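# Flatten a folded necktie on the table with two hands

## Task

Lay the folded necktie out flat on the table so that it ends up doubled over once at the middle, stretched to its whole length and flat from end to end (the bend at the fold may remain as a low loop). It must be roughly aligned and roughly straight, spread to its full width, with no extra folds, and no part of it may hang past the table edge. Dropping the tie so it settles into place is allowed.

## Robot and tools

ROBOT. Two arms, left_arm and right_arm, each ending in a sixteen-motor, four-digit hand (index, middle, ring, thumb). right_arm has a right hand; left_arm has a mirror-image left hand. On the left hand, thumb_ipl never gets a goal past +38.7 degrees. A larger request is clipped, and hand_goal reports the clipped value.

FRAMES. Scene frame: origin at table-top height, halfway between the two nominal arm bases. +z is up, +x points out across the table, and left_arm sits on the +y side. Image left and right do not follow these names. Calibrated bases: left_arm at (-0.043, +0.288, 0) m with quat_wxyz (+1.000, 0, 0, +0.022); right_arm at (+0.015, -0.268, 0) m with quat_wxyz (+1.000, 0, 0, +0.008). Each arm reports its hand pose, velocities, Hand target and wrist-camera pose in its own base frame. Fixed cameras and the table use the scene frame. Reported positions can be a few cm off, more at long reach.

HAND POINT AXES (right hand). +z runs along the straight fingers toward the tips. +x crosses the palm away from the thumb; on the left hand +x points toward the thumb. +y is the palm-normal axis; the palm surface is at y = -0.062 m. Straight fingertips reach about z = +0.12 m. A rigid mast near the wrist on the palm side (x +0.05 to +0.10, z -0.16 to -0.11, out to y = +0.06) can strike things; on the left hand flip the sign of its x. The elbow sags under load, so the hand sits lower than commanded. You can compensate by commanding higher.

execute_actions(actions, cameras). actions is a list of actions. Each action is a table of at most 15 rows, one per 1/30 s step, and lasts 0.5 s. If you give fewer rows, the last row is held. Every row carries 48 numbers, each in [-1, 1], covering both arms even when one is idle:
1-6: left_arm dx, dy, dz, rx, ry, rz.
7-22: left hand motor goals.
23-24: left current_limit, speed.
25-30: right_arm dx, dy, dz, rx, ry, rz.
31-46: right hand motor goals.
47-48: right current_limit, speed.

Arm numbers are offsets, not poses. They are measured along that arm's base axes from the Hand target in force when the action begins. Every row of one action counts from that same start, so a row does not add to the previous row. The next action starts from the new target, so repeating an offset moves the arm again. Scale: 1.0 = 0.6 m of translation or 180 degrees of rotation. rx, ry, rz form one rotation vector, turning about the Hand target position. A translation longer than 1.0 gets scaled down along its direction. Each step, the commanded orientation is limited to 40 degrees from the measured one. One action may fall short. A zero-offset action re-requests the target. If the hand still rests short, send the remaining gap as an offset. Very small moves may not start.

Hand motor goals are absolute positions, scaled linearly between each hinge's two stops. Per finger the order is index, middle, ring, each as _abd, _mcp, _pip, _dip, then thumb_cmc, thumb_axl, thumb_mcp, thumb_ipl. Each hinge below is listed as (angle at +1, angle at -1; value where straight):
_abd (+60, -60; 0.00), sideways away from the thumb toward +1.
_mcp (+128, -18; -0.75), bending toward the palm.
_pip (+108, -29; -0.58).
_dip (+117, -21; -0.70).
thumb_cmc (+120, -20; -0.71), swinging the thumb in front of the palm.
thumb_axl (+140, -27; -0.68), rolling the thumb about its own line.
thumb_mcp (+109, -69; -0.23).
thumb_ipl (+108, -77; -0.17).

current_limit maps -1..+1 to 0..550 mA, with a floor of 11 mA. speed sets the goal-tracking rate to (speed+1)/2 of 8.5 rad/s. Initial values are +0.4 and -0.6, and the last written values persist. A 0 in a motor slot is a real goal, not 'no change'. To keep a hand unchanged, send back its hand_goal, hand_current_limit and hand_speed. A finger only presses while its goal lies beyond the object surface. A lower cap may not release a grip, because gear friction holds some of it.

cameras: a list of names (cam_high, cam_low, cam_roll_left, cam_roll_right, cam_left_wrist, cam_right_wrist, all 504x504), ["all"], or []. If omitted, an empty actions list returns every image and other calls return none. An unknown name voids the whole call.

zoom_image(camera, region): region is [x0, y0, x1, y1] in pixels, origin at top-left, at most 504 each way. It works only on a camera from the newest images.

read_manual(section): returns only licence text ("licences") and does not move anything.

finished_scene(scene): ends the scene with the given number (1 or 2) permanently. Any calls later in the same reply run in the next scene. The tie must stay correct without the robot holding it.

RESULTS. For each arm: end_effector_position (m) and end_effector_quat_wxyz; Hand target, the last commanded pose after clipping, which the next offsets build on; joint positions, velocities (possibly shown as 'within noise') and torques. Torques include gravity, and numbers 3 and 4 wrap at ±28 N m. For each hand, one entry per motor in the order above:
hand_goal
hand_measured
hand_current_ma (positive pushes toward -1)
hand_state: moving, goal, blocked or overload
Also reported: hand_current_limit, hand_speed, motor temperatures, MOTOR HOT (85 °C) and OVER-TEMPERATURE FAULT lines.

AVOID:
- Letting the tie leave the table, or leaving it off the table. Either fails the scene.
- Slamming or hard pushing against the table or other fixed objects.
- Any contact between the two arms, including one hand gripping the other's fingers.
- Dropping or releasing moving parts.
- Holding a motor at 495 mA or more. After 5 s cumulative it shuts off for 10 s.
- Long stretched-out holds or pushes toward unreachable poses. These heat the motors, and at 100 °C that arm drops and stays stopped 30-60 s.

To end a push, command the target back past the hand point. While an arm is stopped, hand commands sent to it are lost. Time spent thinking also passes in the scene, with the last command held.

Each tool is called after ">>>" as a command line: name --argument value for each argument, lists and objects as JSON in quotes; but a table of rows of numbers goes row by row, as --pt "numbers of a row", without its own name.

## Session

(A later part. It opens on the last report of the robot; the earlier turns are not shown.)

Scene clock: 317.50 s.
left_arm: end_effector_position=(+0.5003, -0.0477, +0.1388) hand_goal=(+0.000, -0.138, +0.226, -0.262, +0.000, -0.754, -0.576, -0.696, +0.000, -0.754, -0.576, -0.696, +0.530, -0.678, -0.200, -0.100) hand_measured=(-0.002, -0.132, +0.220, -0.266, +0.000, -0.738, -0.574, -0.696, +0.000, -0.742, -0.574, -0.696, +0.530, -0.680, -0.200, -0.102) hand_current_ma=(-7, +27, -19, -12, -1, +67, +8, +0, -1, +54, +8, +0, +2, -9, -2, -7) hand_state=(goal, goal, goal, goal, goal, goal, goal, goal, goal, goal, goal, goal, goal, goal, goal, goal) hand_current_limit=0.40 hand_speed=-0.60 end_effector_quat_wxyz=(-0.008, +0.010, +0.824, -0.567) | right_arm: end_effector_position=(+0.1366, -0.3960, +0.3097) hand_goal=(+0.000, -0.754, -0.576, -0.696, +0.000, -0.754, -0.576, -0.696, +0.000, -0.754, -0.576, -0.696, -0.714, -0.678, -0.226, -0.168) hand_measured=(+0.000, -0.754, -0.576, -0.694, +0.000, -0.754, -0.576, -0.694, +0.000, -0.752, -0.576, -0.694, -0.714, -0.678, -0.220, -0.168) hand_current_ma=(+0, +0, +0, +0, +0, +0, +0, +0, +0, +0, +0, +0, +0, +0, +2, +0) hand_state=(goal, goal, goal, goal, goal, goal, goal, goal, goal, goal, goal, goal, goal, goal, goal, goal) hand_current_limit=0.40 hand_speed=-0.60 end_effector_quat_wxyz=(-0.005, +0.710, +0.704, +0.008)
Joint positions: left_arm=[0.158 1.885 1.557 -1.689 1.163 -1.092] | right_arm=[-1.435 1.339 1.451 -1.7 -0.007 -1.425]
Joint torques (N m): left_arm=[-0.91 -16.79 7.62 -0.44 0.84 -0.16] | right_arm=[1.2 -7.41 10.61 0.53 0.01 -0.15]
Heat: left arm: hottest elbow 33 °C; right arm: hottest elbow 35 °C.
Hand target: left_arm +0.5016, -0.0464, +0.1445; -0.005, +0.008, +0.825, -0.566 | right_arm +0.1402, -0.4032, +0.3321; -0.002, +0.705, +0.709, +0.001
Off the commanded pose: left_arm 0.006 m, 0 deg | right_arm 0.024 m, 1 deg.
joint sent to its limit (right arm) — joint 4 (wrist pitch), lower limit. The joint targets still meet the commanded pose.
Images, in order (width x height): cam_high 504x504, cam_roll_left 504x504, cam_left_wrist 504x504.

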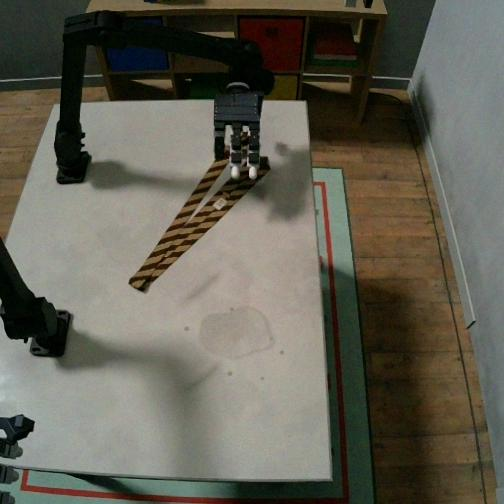

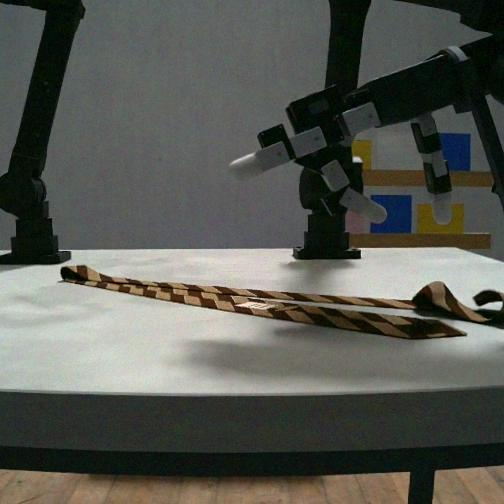

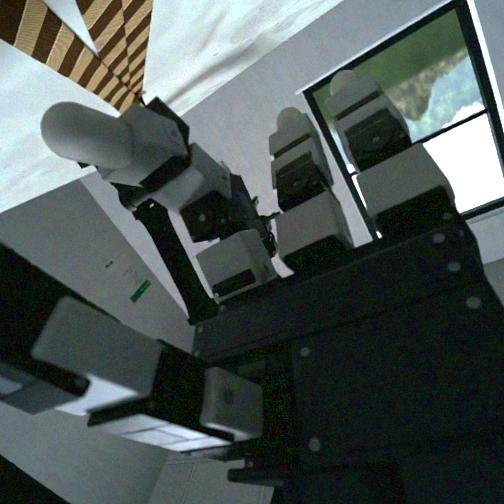

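>>> execute_actions --actions '[[[-0.06,-0.1,0.08,0,0,0,0,-0.137,0.226,-0.261,0,-0.754,-0.576,-0.696,0,-0.754,-0.576,-0.696,0.53,-0.678,-0.2,-0.1,0.4,-0.6,0,0,0,0,0,0,0,-0.754,-0.576,-0.696,0,-0.754,-0.576,-0.696,0,-0.754,-0.576,-0.696,-0.714,-0.678,-0.226,-0.168,0.4,-0.6]],[[-0.06,-0.1,0.05,0,0,0,0,-0.137,0.226,-0.261,0,-0.754,-0.576,-0.696,0,-0.754,-0.576,-0.696,0.53,-0.678,-0.2,-0.1,0.4,-0.6,0,0,0,0,0,0,0,-0.754,-0.576,-0.696,0,-0.754,-0.576,-0.696,0,-0.754,-0.576,-0.696,-0.714,-0.678,-0.226,-0.168,0.4,-0.6]]]' --cameras '["cam_high","cam_left_wrist","cam_low"]'

>>> zoom_image --camera "cam_high" --region '[190, 90, 310, 210]'

>>> zoom_image --camera "cam_low" --region '[220, 180, 340, 300]'

Scene clock: 319.77 s.
left_arm: end_effector_position=(+0.4253, -0.1706, +0.2195) hand_goal=(+0.000, -0.138, +0.226, -0.262, +0.000, -0.754, -0.576, -0.696, +0.000, -0.754, -0.576, -0.696, +0.530, -0.678, -0.200, -0.100) hand_measured=(-0.002, -0.134, +0.222, -0.264, +0.000, -0.738, -0.574, -0.696, +0.000, -0.742, -0.574, -0.696, +0.532, -0.680, -0.200, -0.102) hand_current_ma=(-3, +18, -14, -11, +1, +67, +8, +0, +1, +55, +8, +0, +8, -8, +0, -7) hand_state=(goal, goal, goal, goal, goal, goal, goal, goal, goal, goal, goal, goal, goal, goal, goal, goal) hand_current_limit=0.40 hand_speed=-0.60 end_effector_quat_wxyz=(-0.014, +0.013, +0.825, -0.565) | right_arm: end_effector_position=(+0.1366, -0.3960, +0.3097) hand_goal=(+0.000, -0.754, -0.576, -0.696, +0.000, -0.754, -0.576, -0.696, +0.000, -0.754, -0.576, -0.696, -0.714, -0.678, -0.226, -0.168) hand_measured=(+0.000, -0.754, -0.576, -0.694, +0.000, -0.754, -0.576, -0.694, +0.000, -0.752, -0.576, -0.694, -0.714, -0.678, -0.220, -0.168) hand_current_ma=(+0, +0, +0, +0, +0, +0, +0, +0, +0, +0, +0, +0, +0, +0, +2, +0) hand_state=(goal, goal, goal, goal, goal, goal, goal, goal, goal, goal, goal, goal, goal, goal, goal, goal) hand_current_limit=0.40 hand_speed=-0.60 end_effector_quat_wxyz=(-0.005, +0.710, +0.704, +0.008)
Joint positions: left_arm=[-0.087 1.526 1.322 -1.245 1.2 -1.71] | right_arm=[-1.435 1.339 1.451 -1.7 -0.007 -1.425]
Joint torques (N m): left_arm=[-0.38 -12.28 8.49 0.75 0.95 -0.14] | right_arm=[2.08 -7.3 10.7 0.55 0.04 -0.16]
Heat: left arm: hottest elbow 32 °C; right arm: hottest elbow 35 °C.
Hand target: left_arm +0.4296, -0.1663, +0.2226; -0.005, +0.008, +0.825, -0.566 | right_arm +0.1402, -0.4032, +0.3321; -0.002, +0.705, +0.709, +0.001
Off the commanded pose: left_arm 0.007 m, 1 deg | right_arm 0.024 m, 1 deg.
joint sent to its limit (right arm) — joint 4 (wrist pitch), lower limit. The joint targets still meet the commanded pose.
Images, in order (width x height): cam_high 504x504, cam_low 504x504, cam_left_wrist 504x504.

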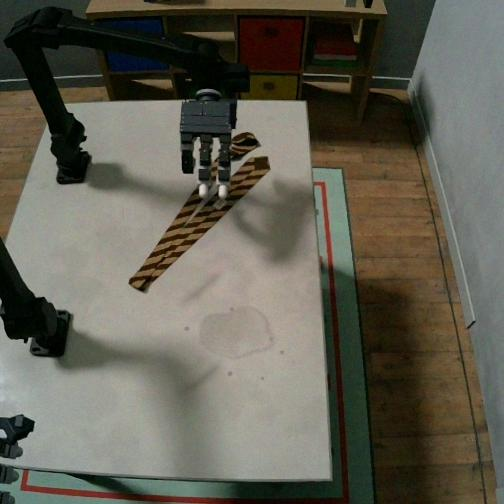

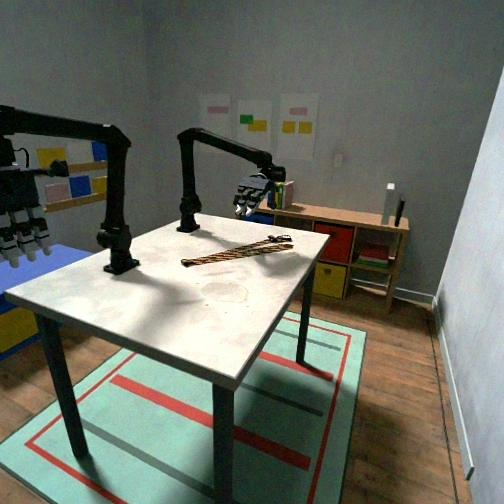

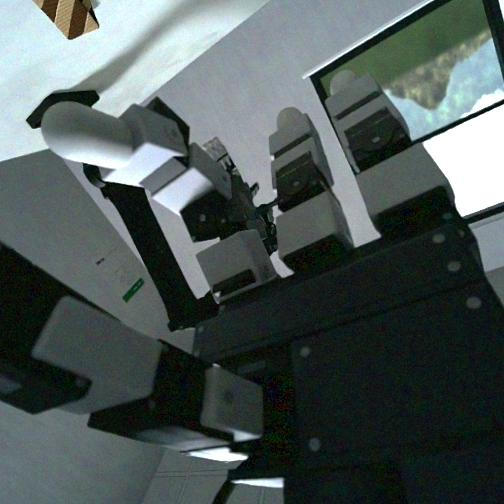

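Scaled by 4.200 from the camera's 504x504 image, which has a finer 720x720 frame.

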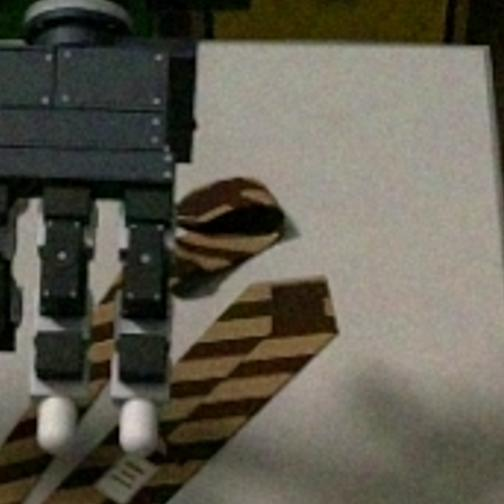

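Scaled by 4.200 from the camera's 504x504 image, which has a finer 720x720 frame.

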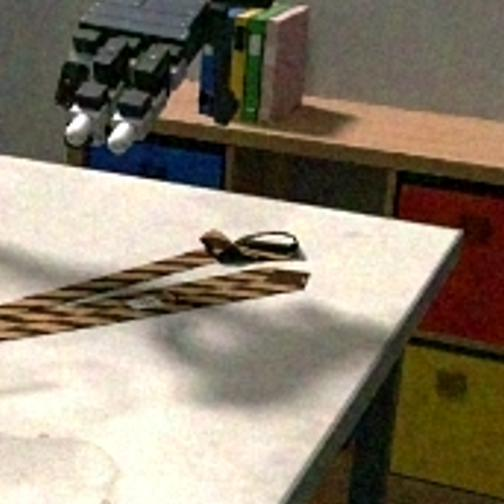

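>>> execute_actions --actions '[[[-0.12,0,0.03,0,0,0,0,-0.137,0.226,-0.261,0,-0.754,-0.576,-0.696,0,-0.754,-0.576,-0.696,0.53,-0.678,-0.2,-0.1,0.4,-0.6,0,0,0,0,0,0,0,-0.754,-0.576,-0.696,0,-0.754,-0.576,-0.696,0,-0.754,-0.576,-0.696,-0.714,-0.678,-0.226,-0.168,0.4,-0.6]]]' --cameras '["cam_high","cam_roll_left","cam_low"]'

>>> zoom_image --camera "cam_high" --region '[200, 100, 300, 200]'

>>> zoom_image --camera "cam_roll_left" --region '[384, 240, 504, 360]'

Scene clock: 322.30 s.
left_arm: end_effector_position=(+0.3508, -0.1651, +0.2327) hand_goal=(+0.000, -0.138, +0.226, -0.262, +0.000, -0.754, -0.576, -0.696, +0.000, -0.754, -0.576, -0.696, +0.530, -0.678, -0.200, -0.100) hand_measured=(+0.000, -0.134, +0.222, -0.264, +0.002, -0.740, -0.574, -0.696, +0.002, -0.742, -0.574, -0.696, +0.532, -0.680, -0.200, -0.102) hand_current_ma=(+1, +15, -14, -11, +5, +61, +8, +0, +5, +48, +8, +0, +4, -8, +1, -7) hand_state=(goal, goal, goal, goal, goal, goal, goal, goal, goal, goal, goal, goal, goal, goal, goal, goal) hand_current_limit=0.40 hand_speed=-0.60 end_effector_quat_wxyz=(-0.012, +0.005, +0.825, -0.565) | right_arm: end_effector_position=(+0.1366, -0.3960, +0.3097) hand_goal=(+0.000, -0.754, -0.576, -0.696, +0.000, -0.754, -0.576, -0.696, +0.000, -0.754, -0.576, -0.696, -0.714, -0.678, -0.226, -0.168) hand_measured=(+0.000, -0.754, -0.576, -0.694, +0.000, -0.754, -0.576, -0.694, +0.000, -0.752, -0.576, -0.694, -0.714, -0.678, -0.220, -0.168) hand_current_ma=(+0, +0, +0, +0, +0, +0, +0, +0, +0, +0, +0, +0, +0, +0, +2, +0) hand_state=(goal, goal, goal, goal, goal, goal, goal, goal, goal, goal, goal, goal, goal, goal, goal, goal) hand_current_limit=0.40 hand_speed=-0.60 end_effector_quat_wxyz=(-0.005, +0.710, +0.704, +0.008)
Joint positions: left_arm=[-0.09 1.317 1.141 -1.238 1.196 -1.756] | right_arm=[-1.435 1.339 1.451 -1.7 -0.007 -1.425]
Joint torques (N m): left_arm=[-1.14 -8.59 10 0.62 0.95 -0.15] | right_arm=[2.08 -7.82 10.58 0.5 0.05 -0.15]
Heat: left arm: hottest elbow 33 °C; right arm: hottest elbow 35 °C.
Hand target: left_arm +0.3577, -0.1663, +0.2406; -0.005, +0.008, +0.825, -0.566 | right_arm +0.1402, -0.4032, +0.3321; -0.002, +0.705, +0.709, +0.001
Off the commanded pose: left_arm 0.011 m, 1 deg | right_arm 0.024 m, 1 deg.
joint sent to its limit (right arm) — joint 4 (wrist pitch), lower limit. The joint targets still meet the commanded pose.
Images, in order (width x height): cam_high 504x504, cam_low 504x504, cam_roll_left 504x504.

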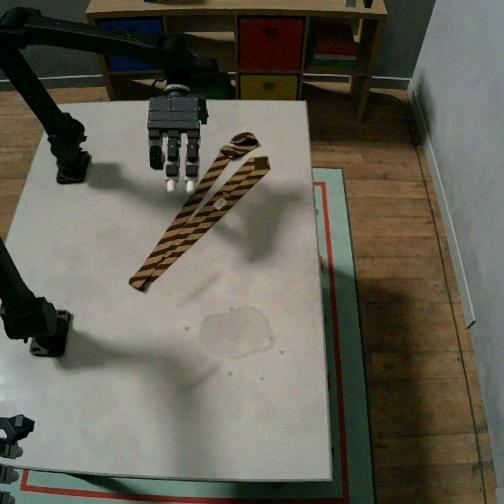

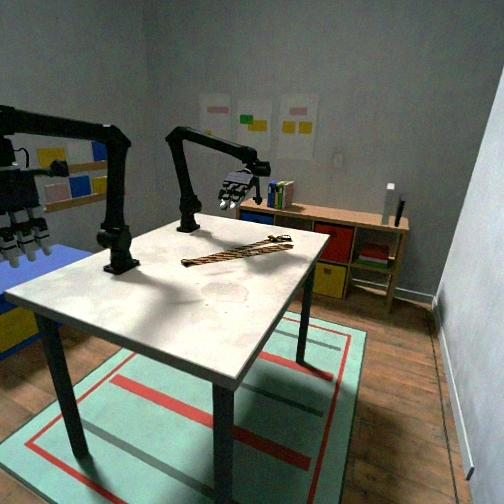

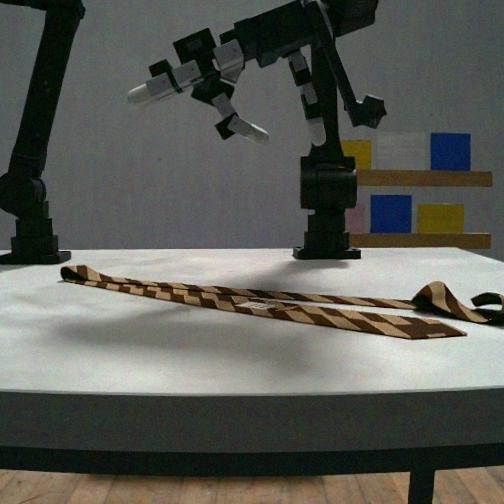

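Scaled by 5.040 from the camera's 504x504 image, which has a finer 720x720 frame.

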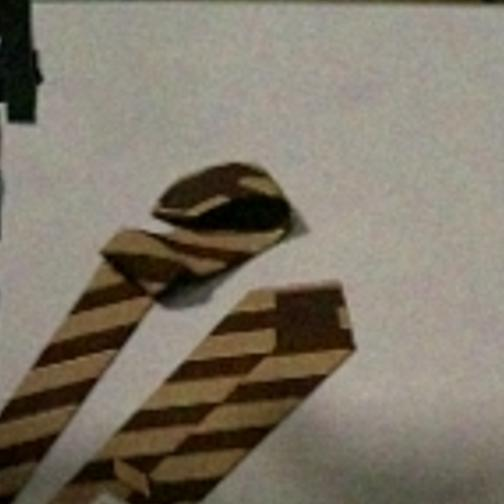

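Scaled by 4.200 from the camera's 504x504 image, which has a finer 720x720 frame.

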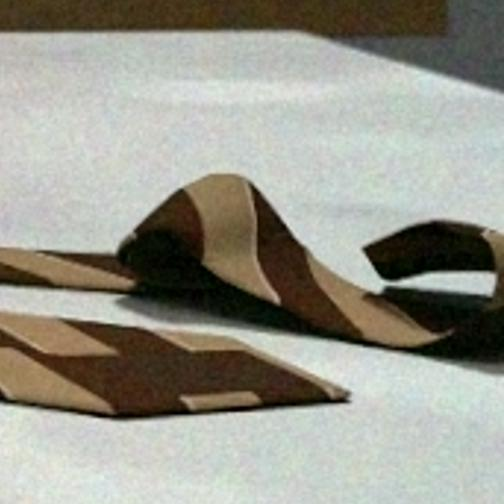

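>>> execute_actions --actions '[[[0.12,0.12,-0.05,0,0,0,0,-0.137,0.226,-0.261,0,-0.754,-0.576,-0.696,0,-0.754,-0.576,-0.696,0.53,-0.678,-0.2,-0.1,0.4,-0.6,0,0,0,0,0,0,0,-0.754,-0.576,-0.696,0,-0.754,-0.576,-0.696,0,-0.754,-0.576,-0.696,-0.714,-0.678,-0.226,-0.168,0.4,-0.6]],[[0.105,0.092,-0.12,0,0,0,0,-0.137,0.226,-0.261,0,-0.754,-0.576,-0.696,0,-0.754,-0.576,-0.696,0.53,-0.678,-0.2,-0.1,0.4,-0.6,0,0,0,0,0,0,0,-0.754,-0.576,-0.696,0,-0.754,-0.576,-0.696,0,-0.754,-0.576,-0.696,-0.714,-0.678,-0.226,-0.168,0.4,-0.6]],[[0,0,-0.113,0,0,0,0,-0.137,0.226,-0.261,0,-0.754,-0.576,-0.696,0,-0.754,-0.576,-0.696,0.53,-0.678,-0.2,-0.1,0.4,-0.6,0,0,0,0,0,0,0,-0.754,-0.576,-0.696,0,-0.754,-0.576,-0.696,0,-0.754,-0.576,-0.696,-0.714,-0.678,-0.226,-0.168,0.4,-0.6]]]' --cameras '["cam_high","cam_roll_left","cam_left_wrist"]'

>>> zoom_image --camera "cam_high" --region '[180, 100, 280, 200]'

>>> zoom_image --camera "cam_roll_left" --region '[324, 180, 504, 360]'

>>> zoom_image --camera "cam_left_wrist" --region '[0, 0, 200, 200]'

Scene clock: 324.83 s.
left_arm: end_effector_position=(+0.4866, -0.0361, +0.0644) hand_goal=(+0.000, -0.138, +0.226, -0.262, +0.000, -0.754, -0.576, -0.696, +0.000, -0.754, -0.576, -0.696, +0.530, -0.678, -0.200, -0.100) hand_measured=(+0.000, -0.136, +0.222, -0.264, +0.000, -0.742, -0.574, -0.696, +0.000, -0.744, -0.574, -0.696, +0.532, -0.680, -0.198, -0.102) hand_current_ma=(+0, +9, -13, -10, -2, +52, +8, +0, -2, +43, +8, +0, +4, -8, +6, -5) hand_state=(goal, goal, goal, goal, goal, goal, goal, goal, goal, goal, goal, goal, goal, goal, goal, goal) hand_current_limit=0.40 hand_speed=-0.60 end_effector_quat_wxyz=(-0.017, -0.007, +0.823, -0.567) | right_arm: end_effector_position=(+0.1366, -0.3960, +0.3097) hand_goal=(+0.000, -0.754, -0.576, -0.696, +0.000, -0.754, -0.576, -0.696, +0.000, -0.754, -0.576, -0.696, -0.714, -0.678, -0.226, -0.168) hand_measured=(+0.000, -0.754, -0.576, -0.694, +0.000, -0.754, -0.576, -0.694, +0.000, -0.752, -0.576, -0.694, -0.714, -0.678, -0.220, -0.168) hand_current_ma=(+0, +0, +0, +0, +0, +0, +0, +0, +0, +0, +0, +0, +0, +0, +2, +0) hand_state=(goal, goal, goal, goal, goal, goal, goal, goal, goal, goal, goal, goal, goal, goal, goal, goal) hand_current_limit=0.40 hand_speed=-0.60 end_effector_quat_wxyz=(-0.005, +0.710, +0.704, +0.008)
Joint positions: left_arm=[0.184 1.952 1.441 -1.551 1.155 -1.08] | right_arm=[-1.435 1.339 1.451 -1.7 -0.007 -1.425]
Joint torques (N m): left_arm=[-1.61 -16.79 6.9 -0.27 0.88 0.04] | right_arm=[2.02 -7.24 10.61 0.43 0.06 -0.2]
Heat: left arm: hottest elbow 33 °C; right arm: hottest elbow 35 °C.
Hand target: left_arm +0.4927, -0.0391, +0.0708; -0.005, +0.008, +0.825, -0.566 | right_arm +0.1402, -0.4032, +0.3321; -0.002, +0.705, +0.709, +0.001
Off the commanded pose: left_arm 0.009 m, 2 deg | right_arm 0.024 m, 1 deg.
joint sent to its limit (right arm) — joint 4 (wrist pitch), lower limit. The joint targets still meet the commanded pose.
Images, in order (width x height): cam_high 504x504, cam_roll_left 504x504, cam_left_wrist 504x504.

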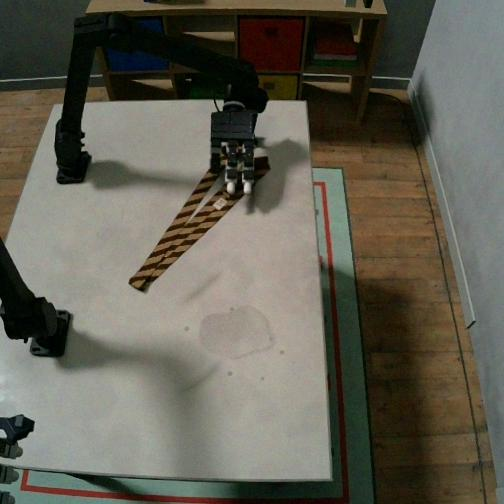

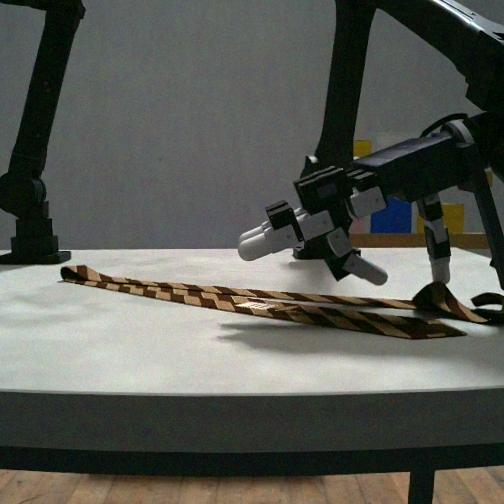

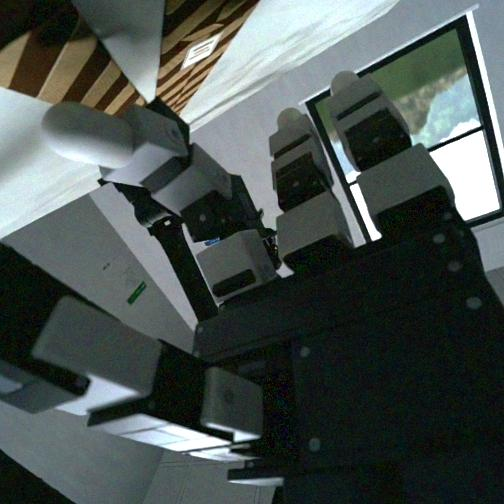

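Scaled by 5.040 from the camera's 504x504 image, which has a finer 720x720 frame.

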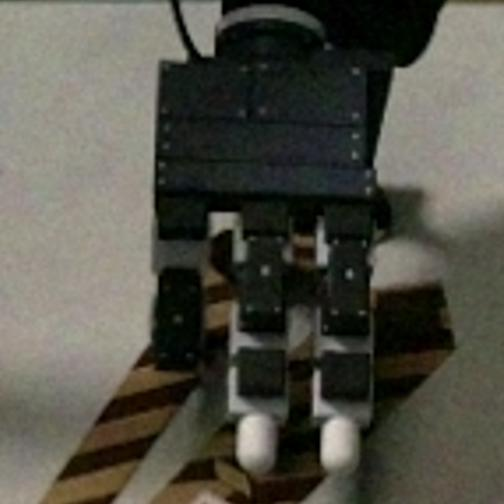

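Scaled by 2.800 from the camera's 504x504 image, which has a finer 720x720 frame.

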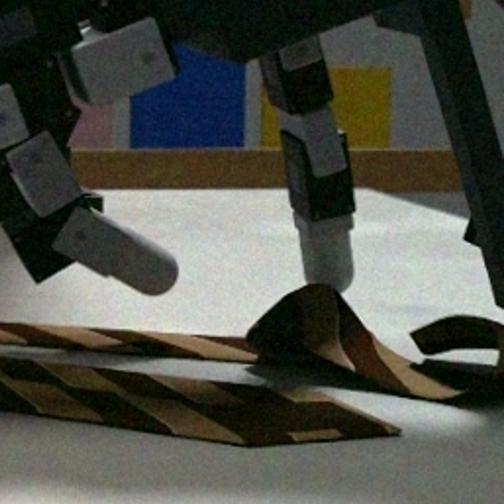

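Scaled by 2.520 from the camera's 504x504 image, which has a finer 720x720 frame.

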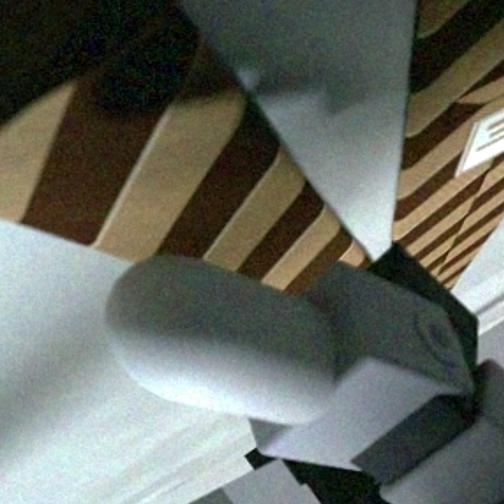

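>>> execute_actions --actions '[[[-0.017,-0.06,-0.02,0,0,0,0,-0.137,0.226,-0.261,0,-0.754,-0.576,-0.696,0,-0.754,-0.576,-0.696,0.53,-0.678,-0.2,-0.1,0.4,-0.6,0,0,0,0,0,0,0,-0.754,-0.576,-0.696,0,-0.754,-0.576,-0.696,0,-0.754,-0.576,-0.696,-0.714,-0.678,-0.226,-0.168,0.4,-0.6]]]' --cameras '["cam_high","cam_roll_left","cam_left_wrist"]'

>>> zoom_image --camera "cam_high" --region '[180, 110, 280, 210]'

>>> zoom_image --camera "cam_roll_left" --region '[324, 180, 504, 360]'

>>> zoom_image --camera "cam_left_wrist" --region '[0, 0, 200, 200]'

Scene clock: 329.17 s.
left_arm: end_effector_position=(+0.4792, -0.0769, +0.0494) hand_goal=(+0.000, -0.138, +0.226, -0.262, +0.000, -0.754, -0.576, -0.696, +0.000, -0.754, -0.576, -0.696, +0.530, -0.678, -0.200, -0.100) hand_measured=(+0.000, -0.134, +0.224, -0.264, +0.000, -0.742, -0.574, -0.696, +0.000, -0.744, -0.574, -0.696, +0.532, -0.680, -0.200, -0.102) hand_current_ma=(+0, +14, -4, -4, -2, +51, +8, +0, -2, +42, +8, +0, +4, -8, +3, -5) hand_state=(goal, goal, goal, goal, goal, goal, goal, goal, goal, goal, goal, goal, goal, goal, goal, goal) hand_current_limit=0.40 hand_speed=-0.60 end_effector_quat_wxyz=(-0.015, +0.006, +0.823, -0.567) | right_arm: end_effector_position=(+0.1366, -0.3960, +0.3097) hand_goal=(+0.000, -0.754, -0.576, -0.696, +0.000, -0.754, -0.576, -0.696, +0.000, -0.754, -0.576, -0.696, -0.714, -0.678, -0.226, -0.168) hand_measured=(+0.000, -0.754, -0.576, -0.694, +0.000, -0.754, -0.576, -0.694, +0.000, -0.752, -0.576, -0.694, -0.714, -0.678, -0.220, -0.168) hand_current_ma=(+0, +0, +0, +0, +0, +0, +0, +0, +0, +0, +0, +0, +0, +0, +2, +0) hand_state=(goal, goal, goal, goal, goal, goal, goal, goal, goal, goal, goal, goal, goal, goal, goal, goal) hand_current_limit=0.40 hand_speed=-0.60 end_effector_quat_wxyz=(-0.005, +0.710, +0.704, +0.008)
Joint positions: left_arm=[0.107 1.915 1.351 -1.359 1.182 -1.21] | right_arm=[-1.435 1.339 1.451 -1.7 -0.007 -1.425]
Joint torques (N m): left_arm=[-0.73 -17.32 6.43 -0.01 0.88 -0.18] | right_arm=[1.79 -7.12 10.69 0.46 0.02 -0.1]
Heat: left arm: hottest elbow 32 °C; right arm: hottest elbow 35 °C.
Hand target: left_arm +0.4824, -0.0751, +0.0588; -0.005, +0.008, +0.825, -0.566 | right_arm +0.1402, -0.4032, +0.3321; -0.002, +0.705, +0.709, +0.001
Off the commanded pose: left_arm 0.010 m, 1 deg | right_arm 0.024 m, 1 deg.
joint sent to its limit (right arm) — joint 4 (wrist pitch), lower limit. The joint targets still meet the commanded pose.
Images, in order (width x height): cam_high 504x504, cam_roll_left 504x504, cam_left_wrist 504x504.

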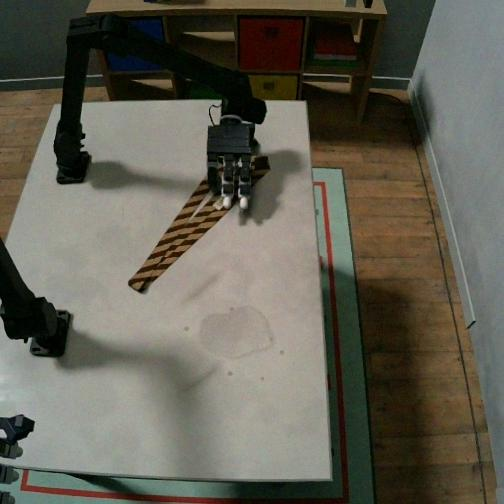

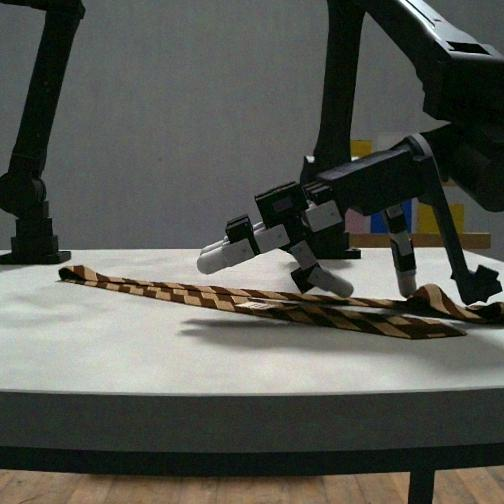

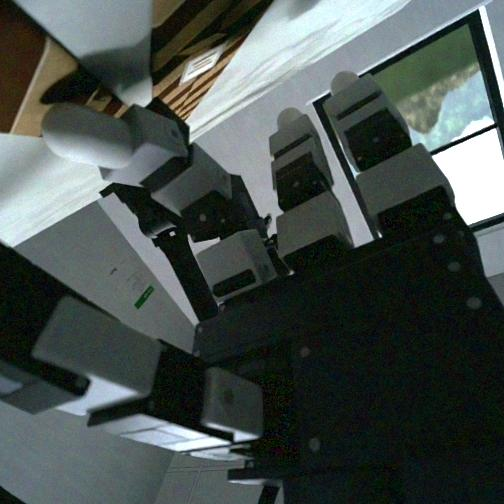

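Scaled by 5.040 from the camera's 504x504 image, which has a finer 720x720 frame.

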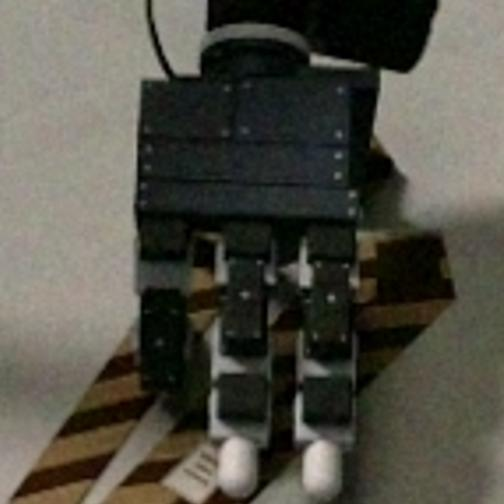

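Scaled by 2.800 from the camera's 504x504 image, which has a finer 720x720 frame.

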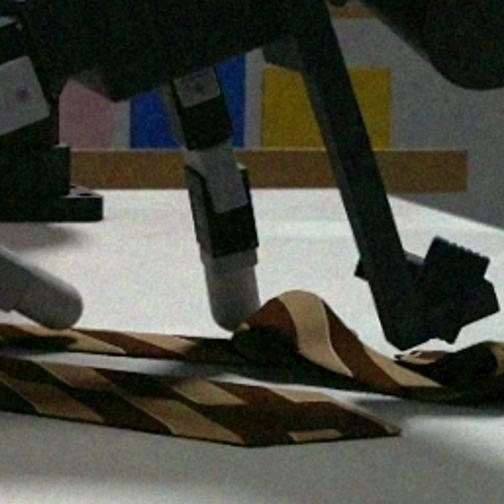

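Scaled by 2.520 from the camera's 504x504 image, which has a finer 720x720 frame.

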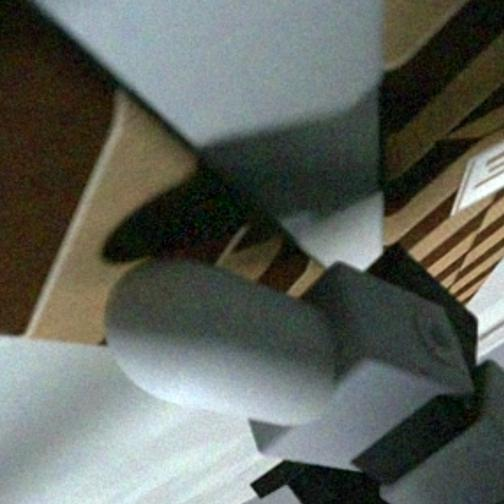

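>>> execute_actions --actions '[[[0,0,-0.008,0,0,0,0,0,0.12,-0.3,0,-0.754,-0.576,-0.696,0,-0.754,-0.576,-0.696,0.53,-0.678,0.05,0.05,0.4,-0.6,0,0,0,0,0,0,0,-0.754,-0.576,-0.696,0,-0.754,-0.576,-0.696,0,-0.754,-0.576,-0.696,-0.714,-0.678,-0.226,-0.168,0.4,-0.6]],[[0,0,-0.016,0,0,0,0,0.25,-0.06,-0.38,0,-0.754,-0.576,-0.696,0,-0.754,-0.576,-0.696,0.53,-0.678,0.1,0.1,0.4,-0.6,0,0,0,0,0,0,0,-0.754,-0.576,-0.696,0,-0.754,-0.576,-0.696,0,-0.754,-0.576,-0.696,-0.714,-0.678,-0.226,-0.168,0.4,-0.6]],[[0,0,0,0,0,0,0,0.45,-0.05,-0.35,0,-0.754,-0.576,-0.696,0,-0.754,-0.576,-0.696,0.53,-0.678,0.1,0.1,0.5,-0.6,0,0,0,0,0,0,0,-0.754,-0.576,-0.696,0,-0.754,-0.576,-0.696,0,-0.754,-0.576,-0.696,-0.714,-0.678,-0.226,-0.168,0.4,-0.6]],[[0,0,0.08,0,0,0,0,0.45,-0.05,-0.35,0,-0.754,-0.576,-0.696,0,-0.754,-0.576,-0.696,0.53,-0.678,0.1,0.1,0.5,-0.6,0,0,0,0,0,0,0,-0.754,-0.576,-0.696,0,-0.754,-0.576,-0.696,0,-0.754,-0.576,-0.696,-0.714,-0.678,-0.226,-0.168,0.4,-0.6]]]' --cameras '["cam_roll_left","cam_high"]'

>>> zoom_image --camera "cam_roll_left" --region '[324, 180, 504, 360]'

Scene clock: 332.03 s.
left_arm: end_effector_position=(+0.4682, -0.0779, +0.0784) hand_goal=(+0.000, +0.450, -0.050, -0.350, +0.000, -0.754, -0.576, -0.696, +0.000, -0.754, -0.576, -0.696, +0.530, -0.678, +0.100, +0.100) hand_measured=(+0.006, +0.102, -0.068, -0.352, +0.000, -0.742, -0.574, -0.696, +0.000, -0.744, -0.574, -0.696, +0.524, -0.682, -0.008, +0.068) hand_current_ma=(+19, -412, -74, -8, -1, +52, +8, +0, -1, +43, +8, +0, -24, -17, -413, -187) hand_state=(goal, blocked, goal, goal, goal, goal, goal, goal, goal, goal, goal, goal, goal, goal, blocked, blocked) hand_current_limit=0.50 hand_speed=-0.60 end_effector_quat_wxyz=(-0.023, -0.005, +0.824, -0.567) | right_arm: end_effector_position=(+0.1366, -0.3960, +0.3097) hand_goal=(+0.000, -0.754, -0.576, -0.696, +0.000, -0.754, -0.576, -0.696, +0.000, -0.754, -0.576, -0.696, -0.714, -0.678, -0.226, -0.168) hand_measured=(+0.000, -0.754, -0.576, -0.694, +0.000, -0.754, -0.576, -0.694, +0.000, -0.752, -0.576, -0.694, -0.714, -0.678, -0.220, -0.168) hand_current_ma=(+0, +0, +0, +0, +0, +0, +0, +0, +0, +0, +0, +0, +0, +0, +2, +0) hand_state=(goal, goal, goal, goal, goal, goal, goal, goal, goal, goal, goal, goal, goal, goal, goal, goal) hand_current_limit=0.40 hand_speed=-0.60 end_effector_quat_wxyz=(-0.005, +0.710, +0.704, +0.008)
Joint positions: left_arm=[0.107 1.859 1.349 -1.415 1.181 -1.237] | right_arm=[-1.435 1.339 1.451 -1.7 -0.007 -1.425]
Joint torques (N m): left_arm=[-0.85 -15.85 9.31 -0.66 0.9 0.05] | right_arm=[1.26 -7.47 10.52 0.75 0.06 -0.12]
Heat: left arm: hottest elbow 32 °C; right arm: hottest elbow 35 °C.
Hand target: left_arm +0.4825, -0.0751, +0.0925; -0.005, +0.008, +0.825, -0.566 | right_arm +0.1402, -0.4032, +0.3321; -0.002, +0.705, +0.709, +0.001
Off the commanded pose: left_arm 0.020 m, 3 deg | right_arm 0.024 m, 1 deg.
joint sent to its limit (right arm) — joint 4 (wrist pitch), lower limit. The joint targets still meet the commanded pose.
Images, in order (width x height): cam_high 504x504, cam_roll_left 504x504.

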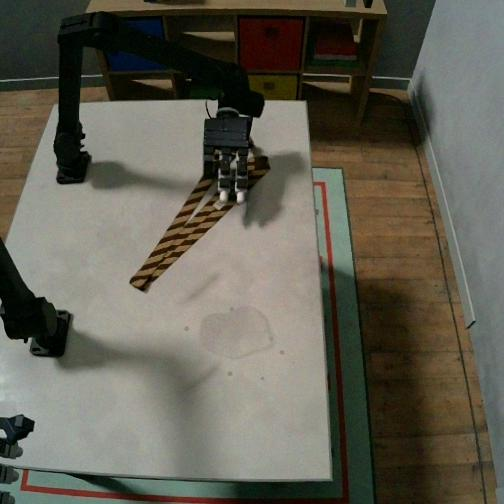

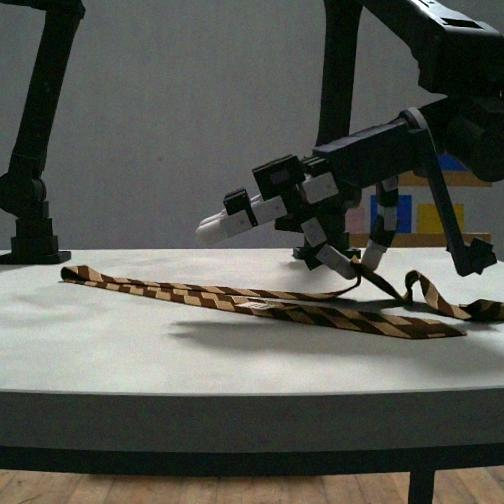

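Scaled by 2.800 from the camera's 504x504 image, which has a finer 720x720 frame.

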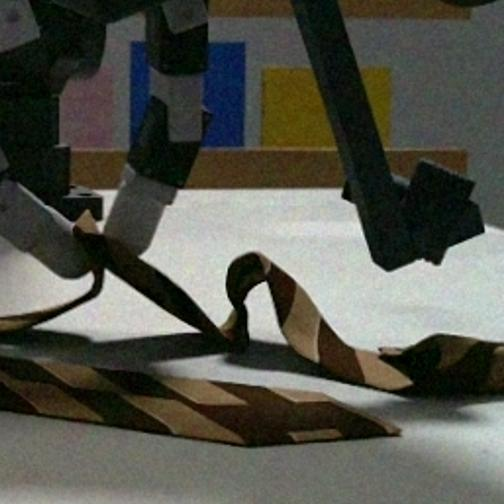

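>>> execute_actions --actions '[[[0,0,0.1,0,0,0,0,0.45,-0.05,-0.35,0,-0.754,-0.576,-0.696,0,-0.754,-0.576,-0.696,0.53,-0.678,0.1,0.1,0.5,-0.6,0,0,0,0,0,0,0,-0.754,-0.576,-0.696,0,-0.754,-0.576,-0.696,0,-0.754,-0.576,-0.696,-0.714,-0.678,-0.226,-0.168,0.4,-0.6]],[[0,0,0.12,0,0,0,0,0.45,-0.05,-0.35,0,-0.754,-0.576,-0.696,0,-0.754,-0.576,-0.696,0.53,-0.678,0.1,0.1,0.5,-0.6,0,0,0,0,0,0,0,-0.754,-0.576,-0.696,0,-0.754,-0.576,-0.696,0,-0.754,-0.576,-0.696,-0.714,-0.678,-0.226,-0.168,0.4,-0.6]],[[0,0,0.12,0,0,0,0,0.45,-0.05,-0.35,0,-0.754,-0.576,-0.696,0,-0.754,-0.576,-0.696,0.53,-0.678,0.1,0.1,0.5,-0.6,0,0,0,0,0,0,0,-0.754,-0.576,-0.696,0,-0.754,-0.576,-0.696,0,-0.754,-0.576,-0.696,-0.714,-0.678,-0.226,-0.168,0.4,-0.6]]]' --cameras '["cam_roll_left","cam_high","cam_low"]'

>>> zoom_image --camera "cam_roll_left" --region '[304, 50, 504, 250]'

>>> zoom_image --camera "cam_low" --region '[220, 140, 340, 260]'

Scene clock: 334.50 s.
left_arm: end_effector_position=(+0.4765, -0.0766, +0.2838) hand_goal=(+0.000, +0.450, -0.050, -0.350, +0.000, -0.754, -0.576, -0.696, +0.000, -0.754, -0.576, -0.696, +0.530, -0.678, +0.100, +0.100) hand_measured=(+0.006, +0.102, -0.070, -0.354, +0.000, -0.742, -0.574, -0.696, +0.000, -0.744, -0.574, -0.696, +0.526, -0.682, -0.006, +0.068) hand_current_ma=(+20, -412, -82, -13, +0, +56, +8, +0, +0, +47, +8, +0, -13, -15, -413, -187) hand_state=(goal, blocked, goal, goal, goal, goal, goal, goal, goal, goal, goal, goal, goal, goal, blocked, blocked) hand_current_limit=0.50 hand_speed=-0.60 end_effector_quat_wxyz=(+0.022, -0.016, +0.831, -0.556) | right_arm: end_effector_position=(+0.1366, -0.3960, +0.3097) hand_goal=(+0.000, -0.754, -0.576, -0.696, +0.000, -0.754, -0.576, -0.696, +0.000, -0.754, -0.576, -0.696, -0.714, -0.678, -0.226, -0.168) hand_measured=(+0.000, -0.754, -0.576, -0.694, +0.000, -0.754, -0.576, -0.694, +0.000, -0.752, -0.576, -0.694, -0.714, -0.678, -0.220, -0.168) hand_current_ma=(+0, +0, +0, +0, +0, +0, +0, +0, +0, +0, +0, +0, +0, +0, +2, +0) hand_state=(goal, goal, goal, goal, goal, goal, goal, goal, goal, goal, goal, goal, goal, goal, goal, goal) hand_current_limit=0.40 hand_speed=-0.60 end_effector_quat_wxyz=(-0.005, +0.710, +0.704, +0.008)
Joint positions: left_arm=[0.107 1.65 1.649 -1.687 1.177 -1.424] | right_arm=[-1.435 1.339 1.451 -1.7 -0.007 -1.425]
Joint torques (N m): left_arm=[-0.97 -13.57 10.84 -0.25 0.95 -0.14] | right_arm=[1.96 -7.71 10.62 0.46 0.09 -0.18]
Heat: left arm: hottest elbow 32 °C; right arm: hottest elbow 35 °C.
Hand target: left_arm +0.4824, -0.0751, +0.2963; -0.005, +0.008, +0.825, -0.566 | right_arm +0.1402, -0.4032, +0.3321; -0.002, +0.705, +0.709, +0.001
Off the commanded pose: left_arm 0.014 m, 4 deg | right_arm 0.024 m, 1 deg.
joint sent to its limit (left arm) — joint 4 (wrist pitch), lower limit. The joint targets are off in orientation, not in position.
joint sent to its limit (right arm) — joint 4 (wrist pitch), lower limit. The joint targets still meet the commanded pose.
Images, in order (width x height): cam_high 504x504, cam_low 504x504, cam_roll_left 504x504.

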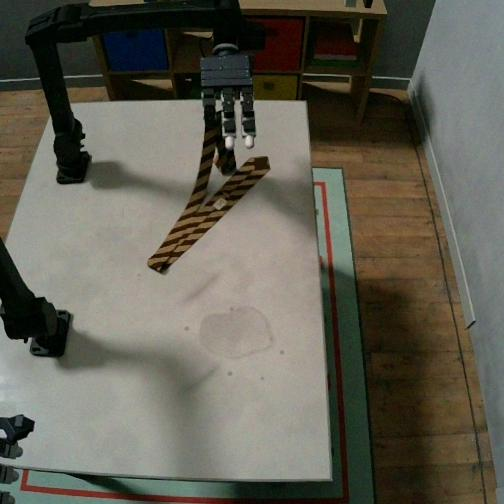

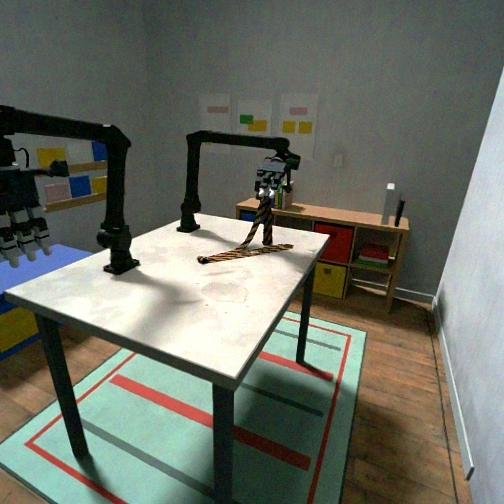

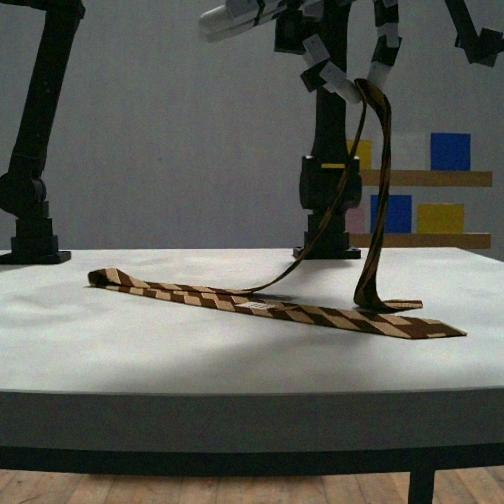

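Scaled by 2.520 from the camera's 504x504 image, which has a finer 720x720 frame.

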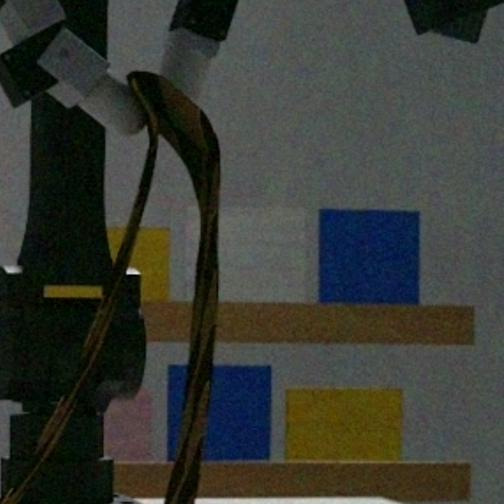

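Scaled by 4.200 from the camera's 504x504 image, which has a finer 720x720 frame.

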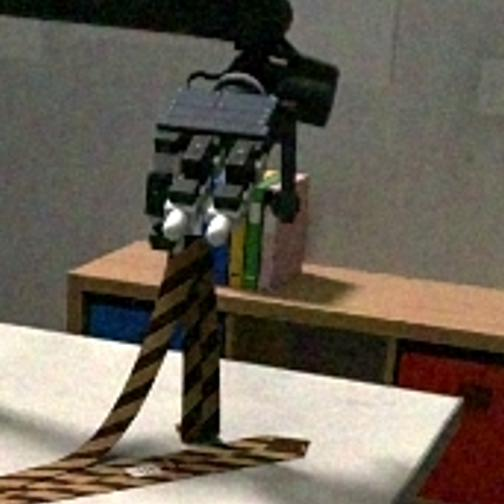

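>>> execute_actions --actions '[[[-0.06,-0.15,0.03,0,0,0,0,0.45,-0.05,-0.35,0,-0.754,-0.576,-0.696,0,-0.754,-0.576,-0.696,0.53,-0.678,0.1,0.1,0.5,-0.6,0,0,0,0,0,0,0,-0.754,-0.576,-0.696,0,-0.754,-0.576,-0.696,0,-0.754,-0.576,-0.696,-0.714,-0.678,-0.226,-0.168,0.4,-0.6]],[[-0.06,-0.15,0.03,0,0,0,0,0.45,-0.05,-0.35,0,-0.754,-0.576,-0.696,0,-0.754,-0.576,-0.696,0.53,-0.678,0.1,0.1,0.5,-0.6,0,0,0,0,0,0,0,-0.754,-0.576,-0.696,0,-0.754,-0.576,-0.696,0,-0.754,-0.576,-0.696,-0.714,-0.678,-0.226,-0.168,0.4,-0.6]]]' --cameras '["cam_high","cam_low","cam_roll_left"]'

Scene clock: 346.10 s.
left_arm: end_effector_position=(+0.4063, -0.2581, +0.3271) hand_goal=(+0.000, +0.450, -0.050, -0.350, +0.000, -0.754, -0.576, -0.696, +0.000, -0.754, -0.576, -0.696, +0.530, -0.678, +0.100, +0.100) hand_measured=(+0.006, +0.104, -0.072, -0.354, +0.000, -0.740, -0.574, -0.696, +0.000, -0.742, -0.574, -0.696, +0.526, -0.682, -0.006, +0.068) hand_current_ma=(+18, -413, -91, -17, +0, +58, +8, +0, +0, +48, +8, +0, -13, -15, -413, -187) hand_state=(goal, blocked, blocked, goal, goal, goal, goal, goal, goal, goal, goal, goal, goal, goal, blocked, blocked) hand_current_limit=0.50 hand_speed=-0.60 end_effector_quat_wxyz=(-0.027, +0.033, +0.828, -0.559) | right_arm: end_effector_position=(+0.1366, -0.3960, +0.3097) hand_goal=(+0.000, -0.754, -0.576, -0.696, +0.000, -0.754, -0.576, -0.696, +0.000, -0.754, -0.576, -0.696, -0.714, -0.678, -0.226, -0.168) hand_measured=(+0.000, -0.754, -0.576, -0.694, +0.000, -0.754, -0.576, -0.694, +0.000, -0.752, -0.576, -0.694, -0.714, -0.678, -0.220, -0.168) hand_current_ma=(+0, +0, +0, +0, +0, +0, +0, +0, +0, +0, +0, +0, +0, +0, +2, +0) hand_state=(goal, goal, goal, goal, goal, goal, goal, goal, goal, goal, goal, goal, goal, goal, goal, goal) hand_current_limit=0.40 hand_speed=-0.60 end_effector_quat_wxyz=(-0.005, +0.710, +0.704, +0.008)
Joint positions: left_arm=[-0.288 1.457 1.515 -1.171 1.142 -2.077] | right_arm=[-1.435 1.339 1.451 -1.7 -0.007 -1.425]
Joint torques (N m): left_arm=[-0.32 -12.63 9.21 1.25 0.87 -0.16] | right_arm=[1.85 -6.59 10.41 0.58 0.02 -0.12]
Heat: left arm: hottest elbow 32 °C; right arm: hottest elbow 35 °C.
Hand target: left_arm +0.4104, -0.2551, +0.3324; -0.005, +0.008, +0.825, -0.566 | right_arm +0.1402, -0.4032, +0.3321; -0.002, +0.705, +0.709, +0.001
Off the commanded pose: left_arm 0.007 m, 4 deg | right_arm 0.024 m, 1 deg.
joint sent to its limit (left arm) — joint 6 (wrist roll), lower limit. The joint targets are off in orientation, not in position.
joint sent to its limit (right arm) — joint 4 (wrist pitch), lower limit. The joint targets still meet the commanded pose.
Images, in order (width x height): cam_high 504x504, cam_low 504x504, cam_roll_left 504x504.

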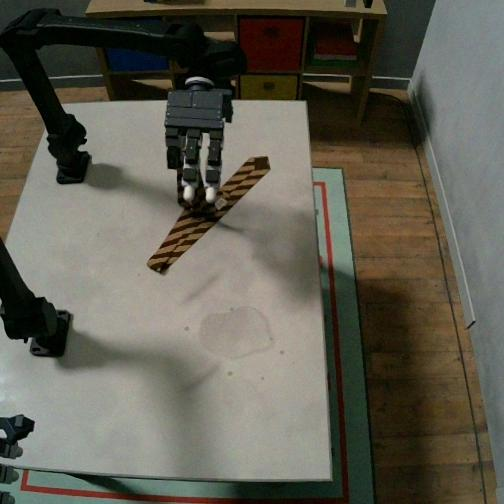

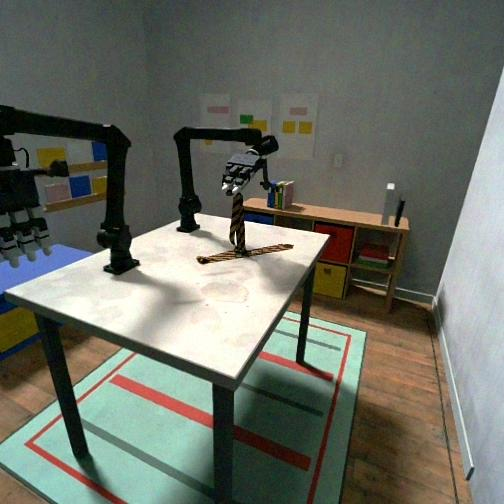

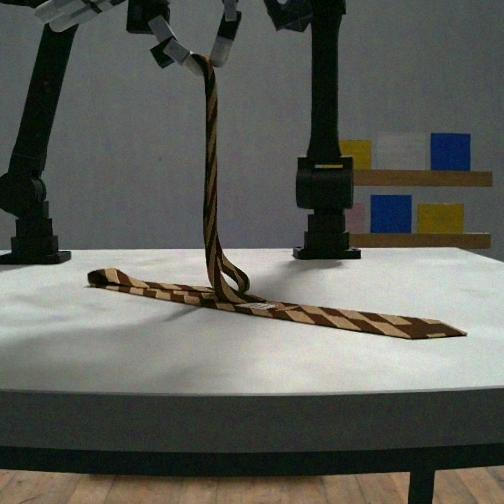

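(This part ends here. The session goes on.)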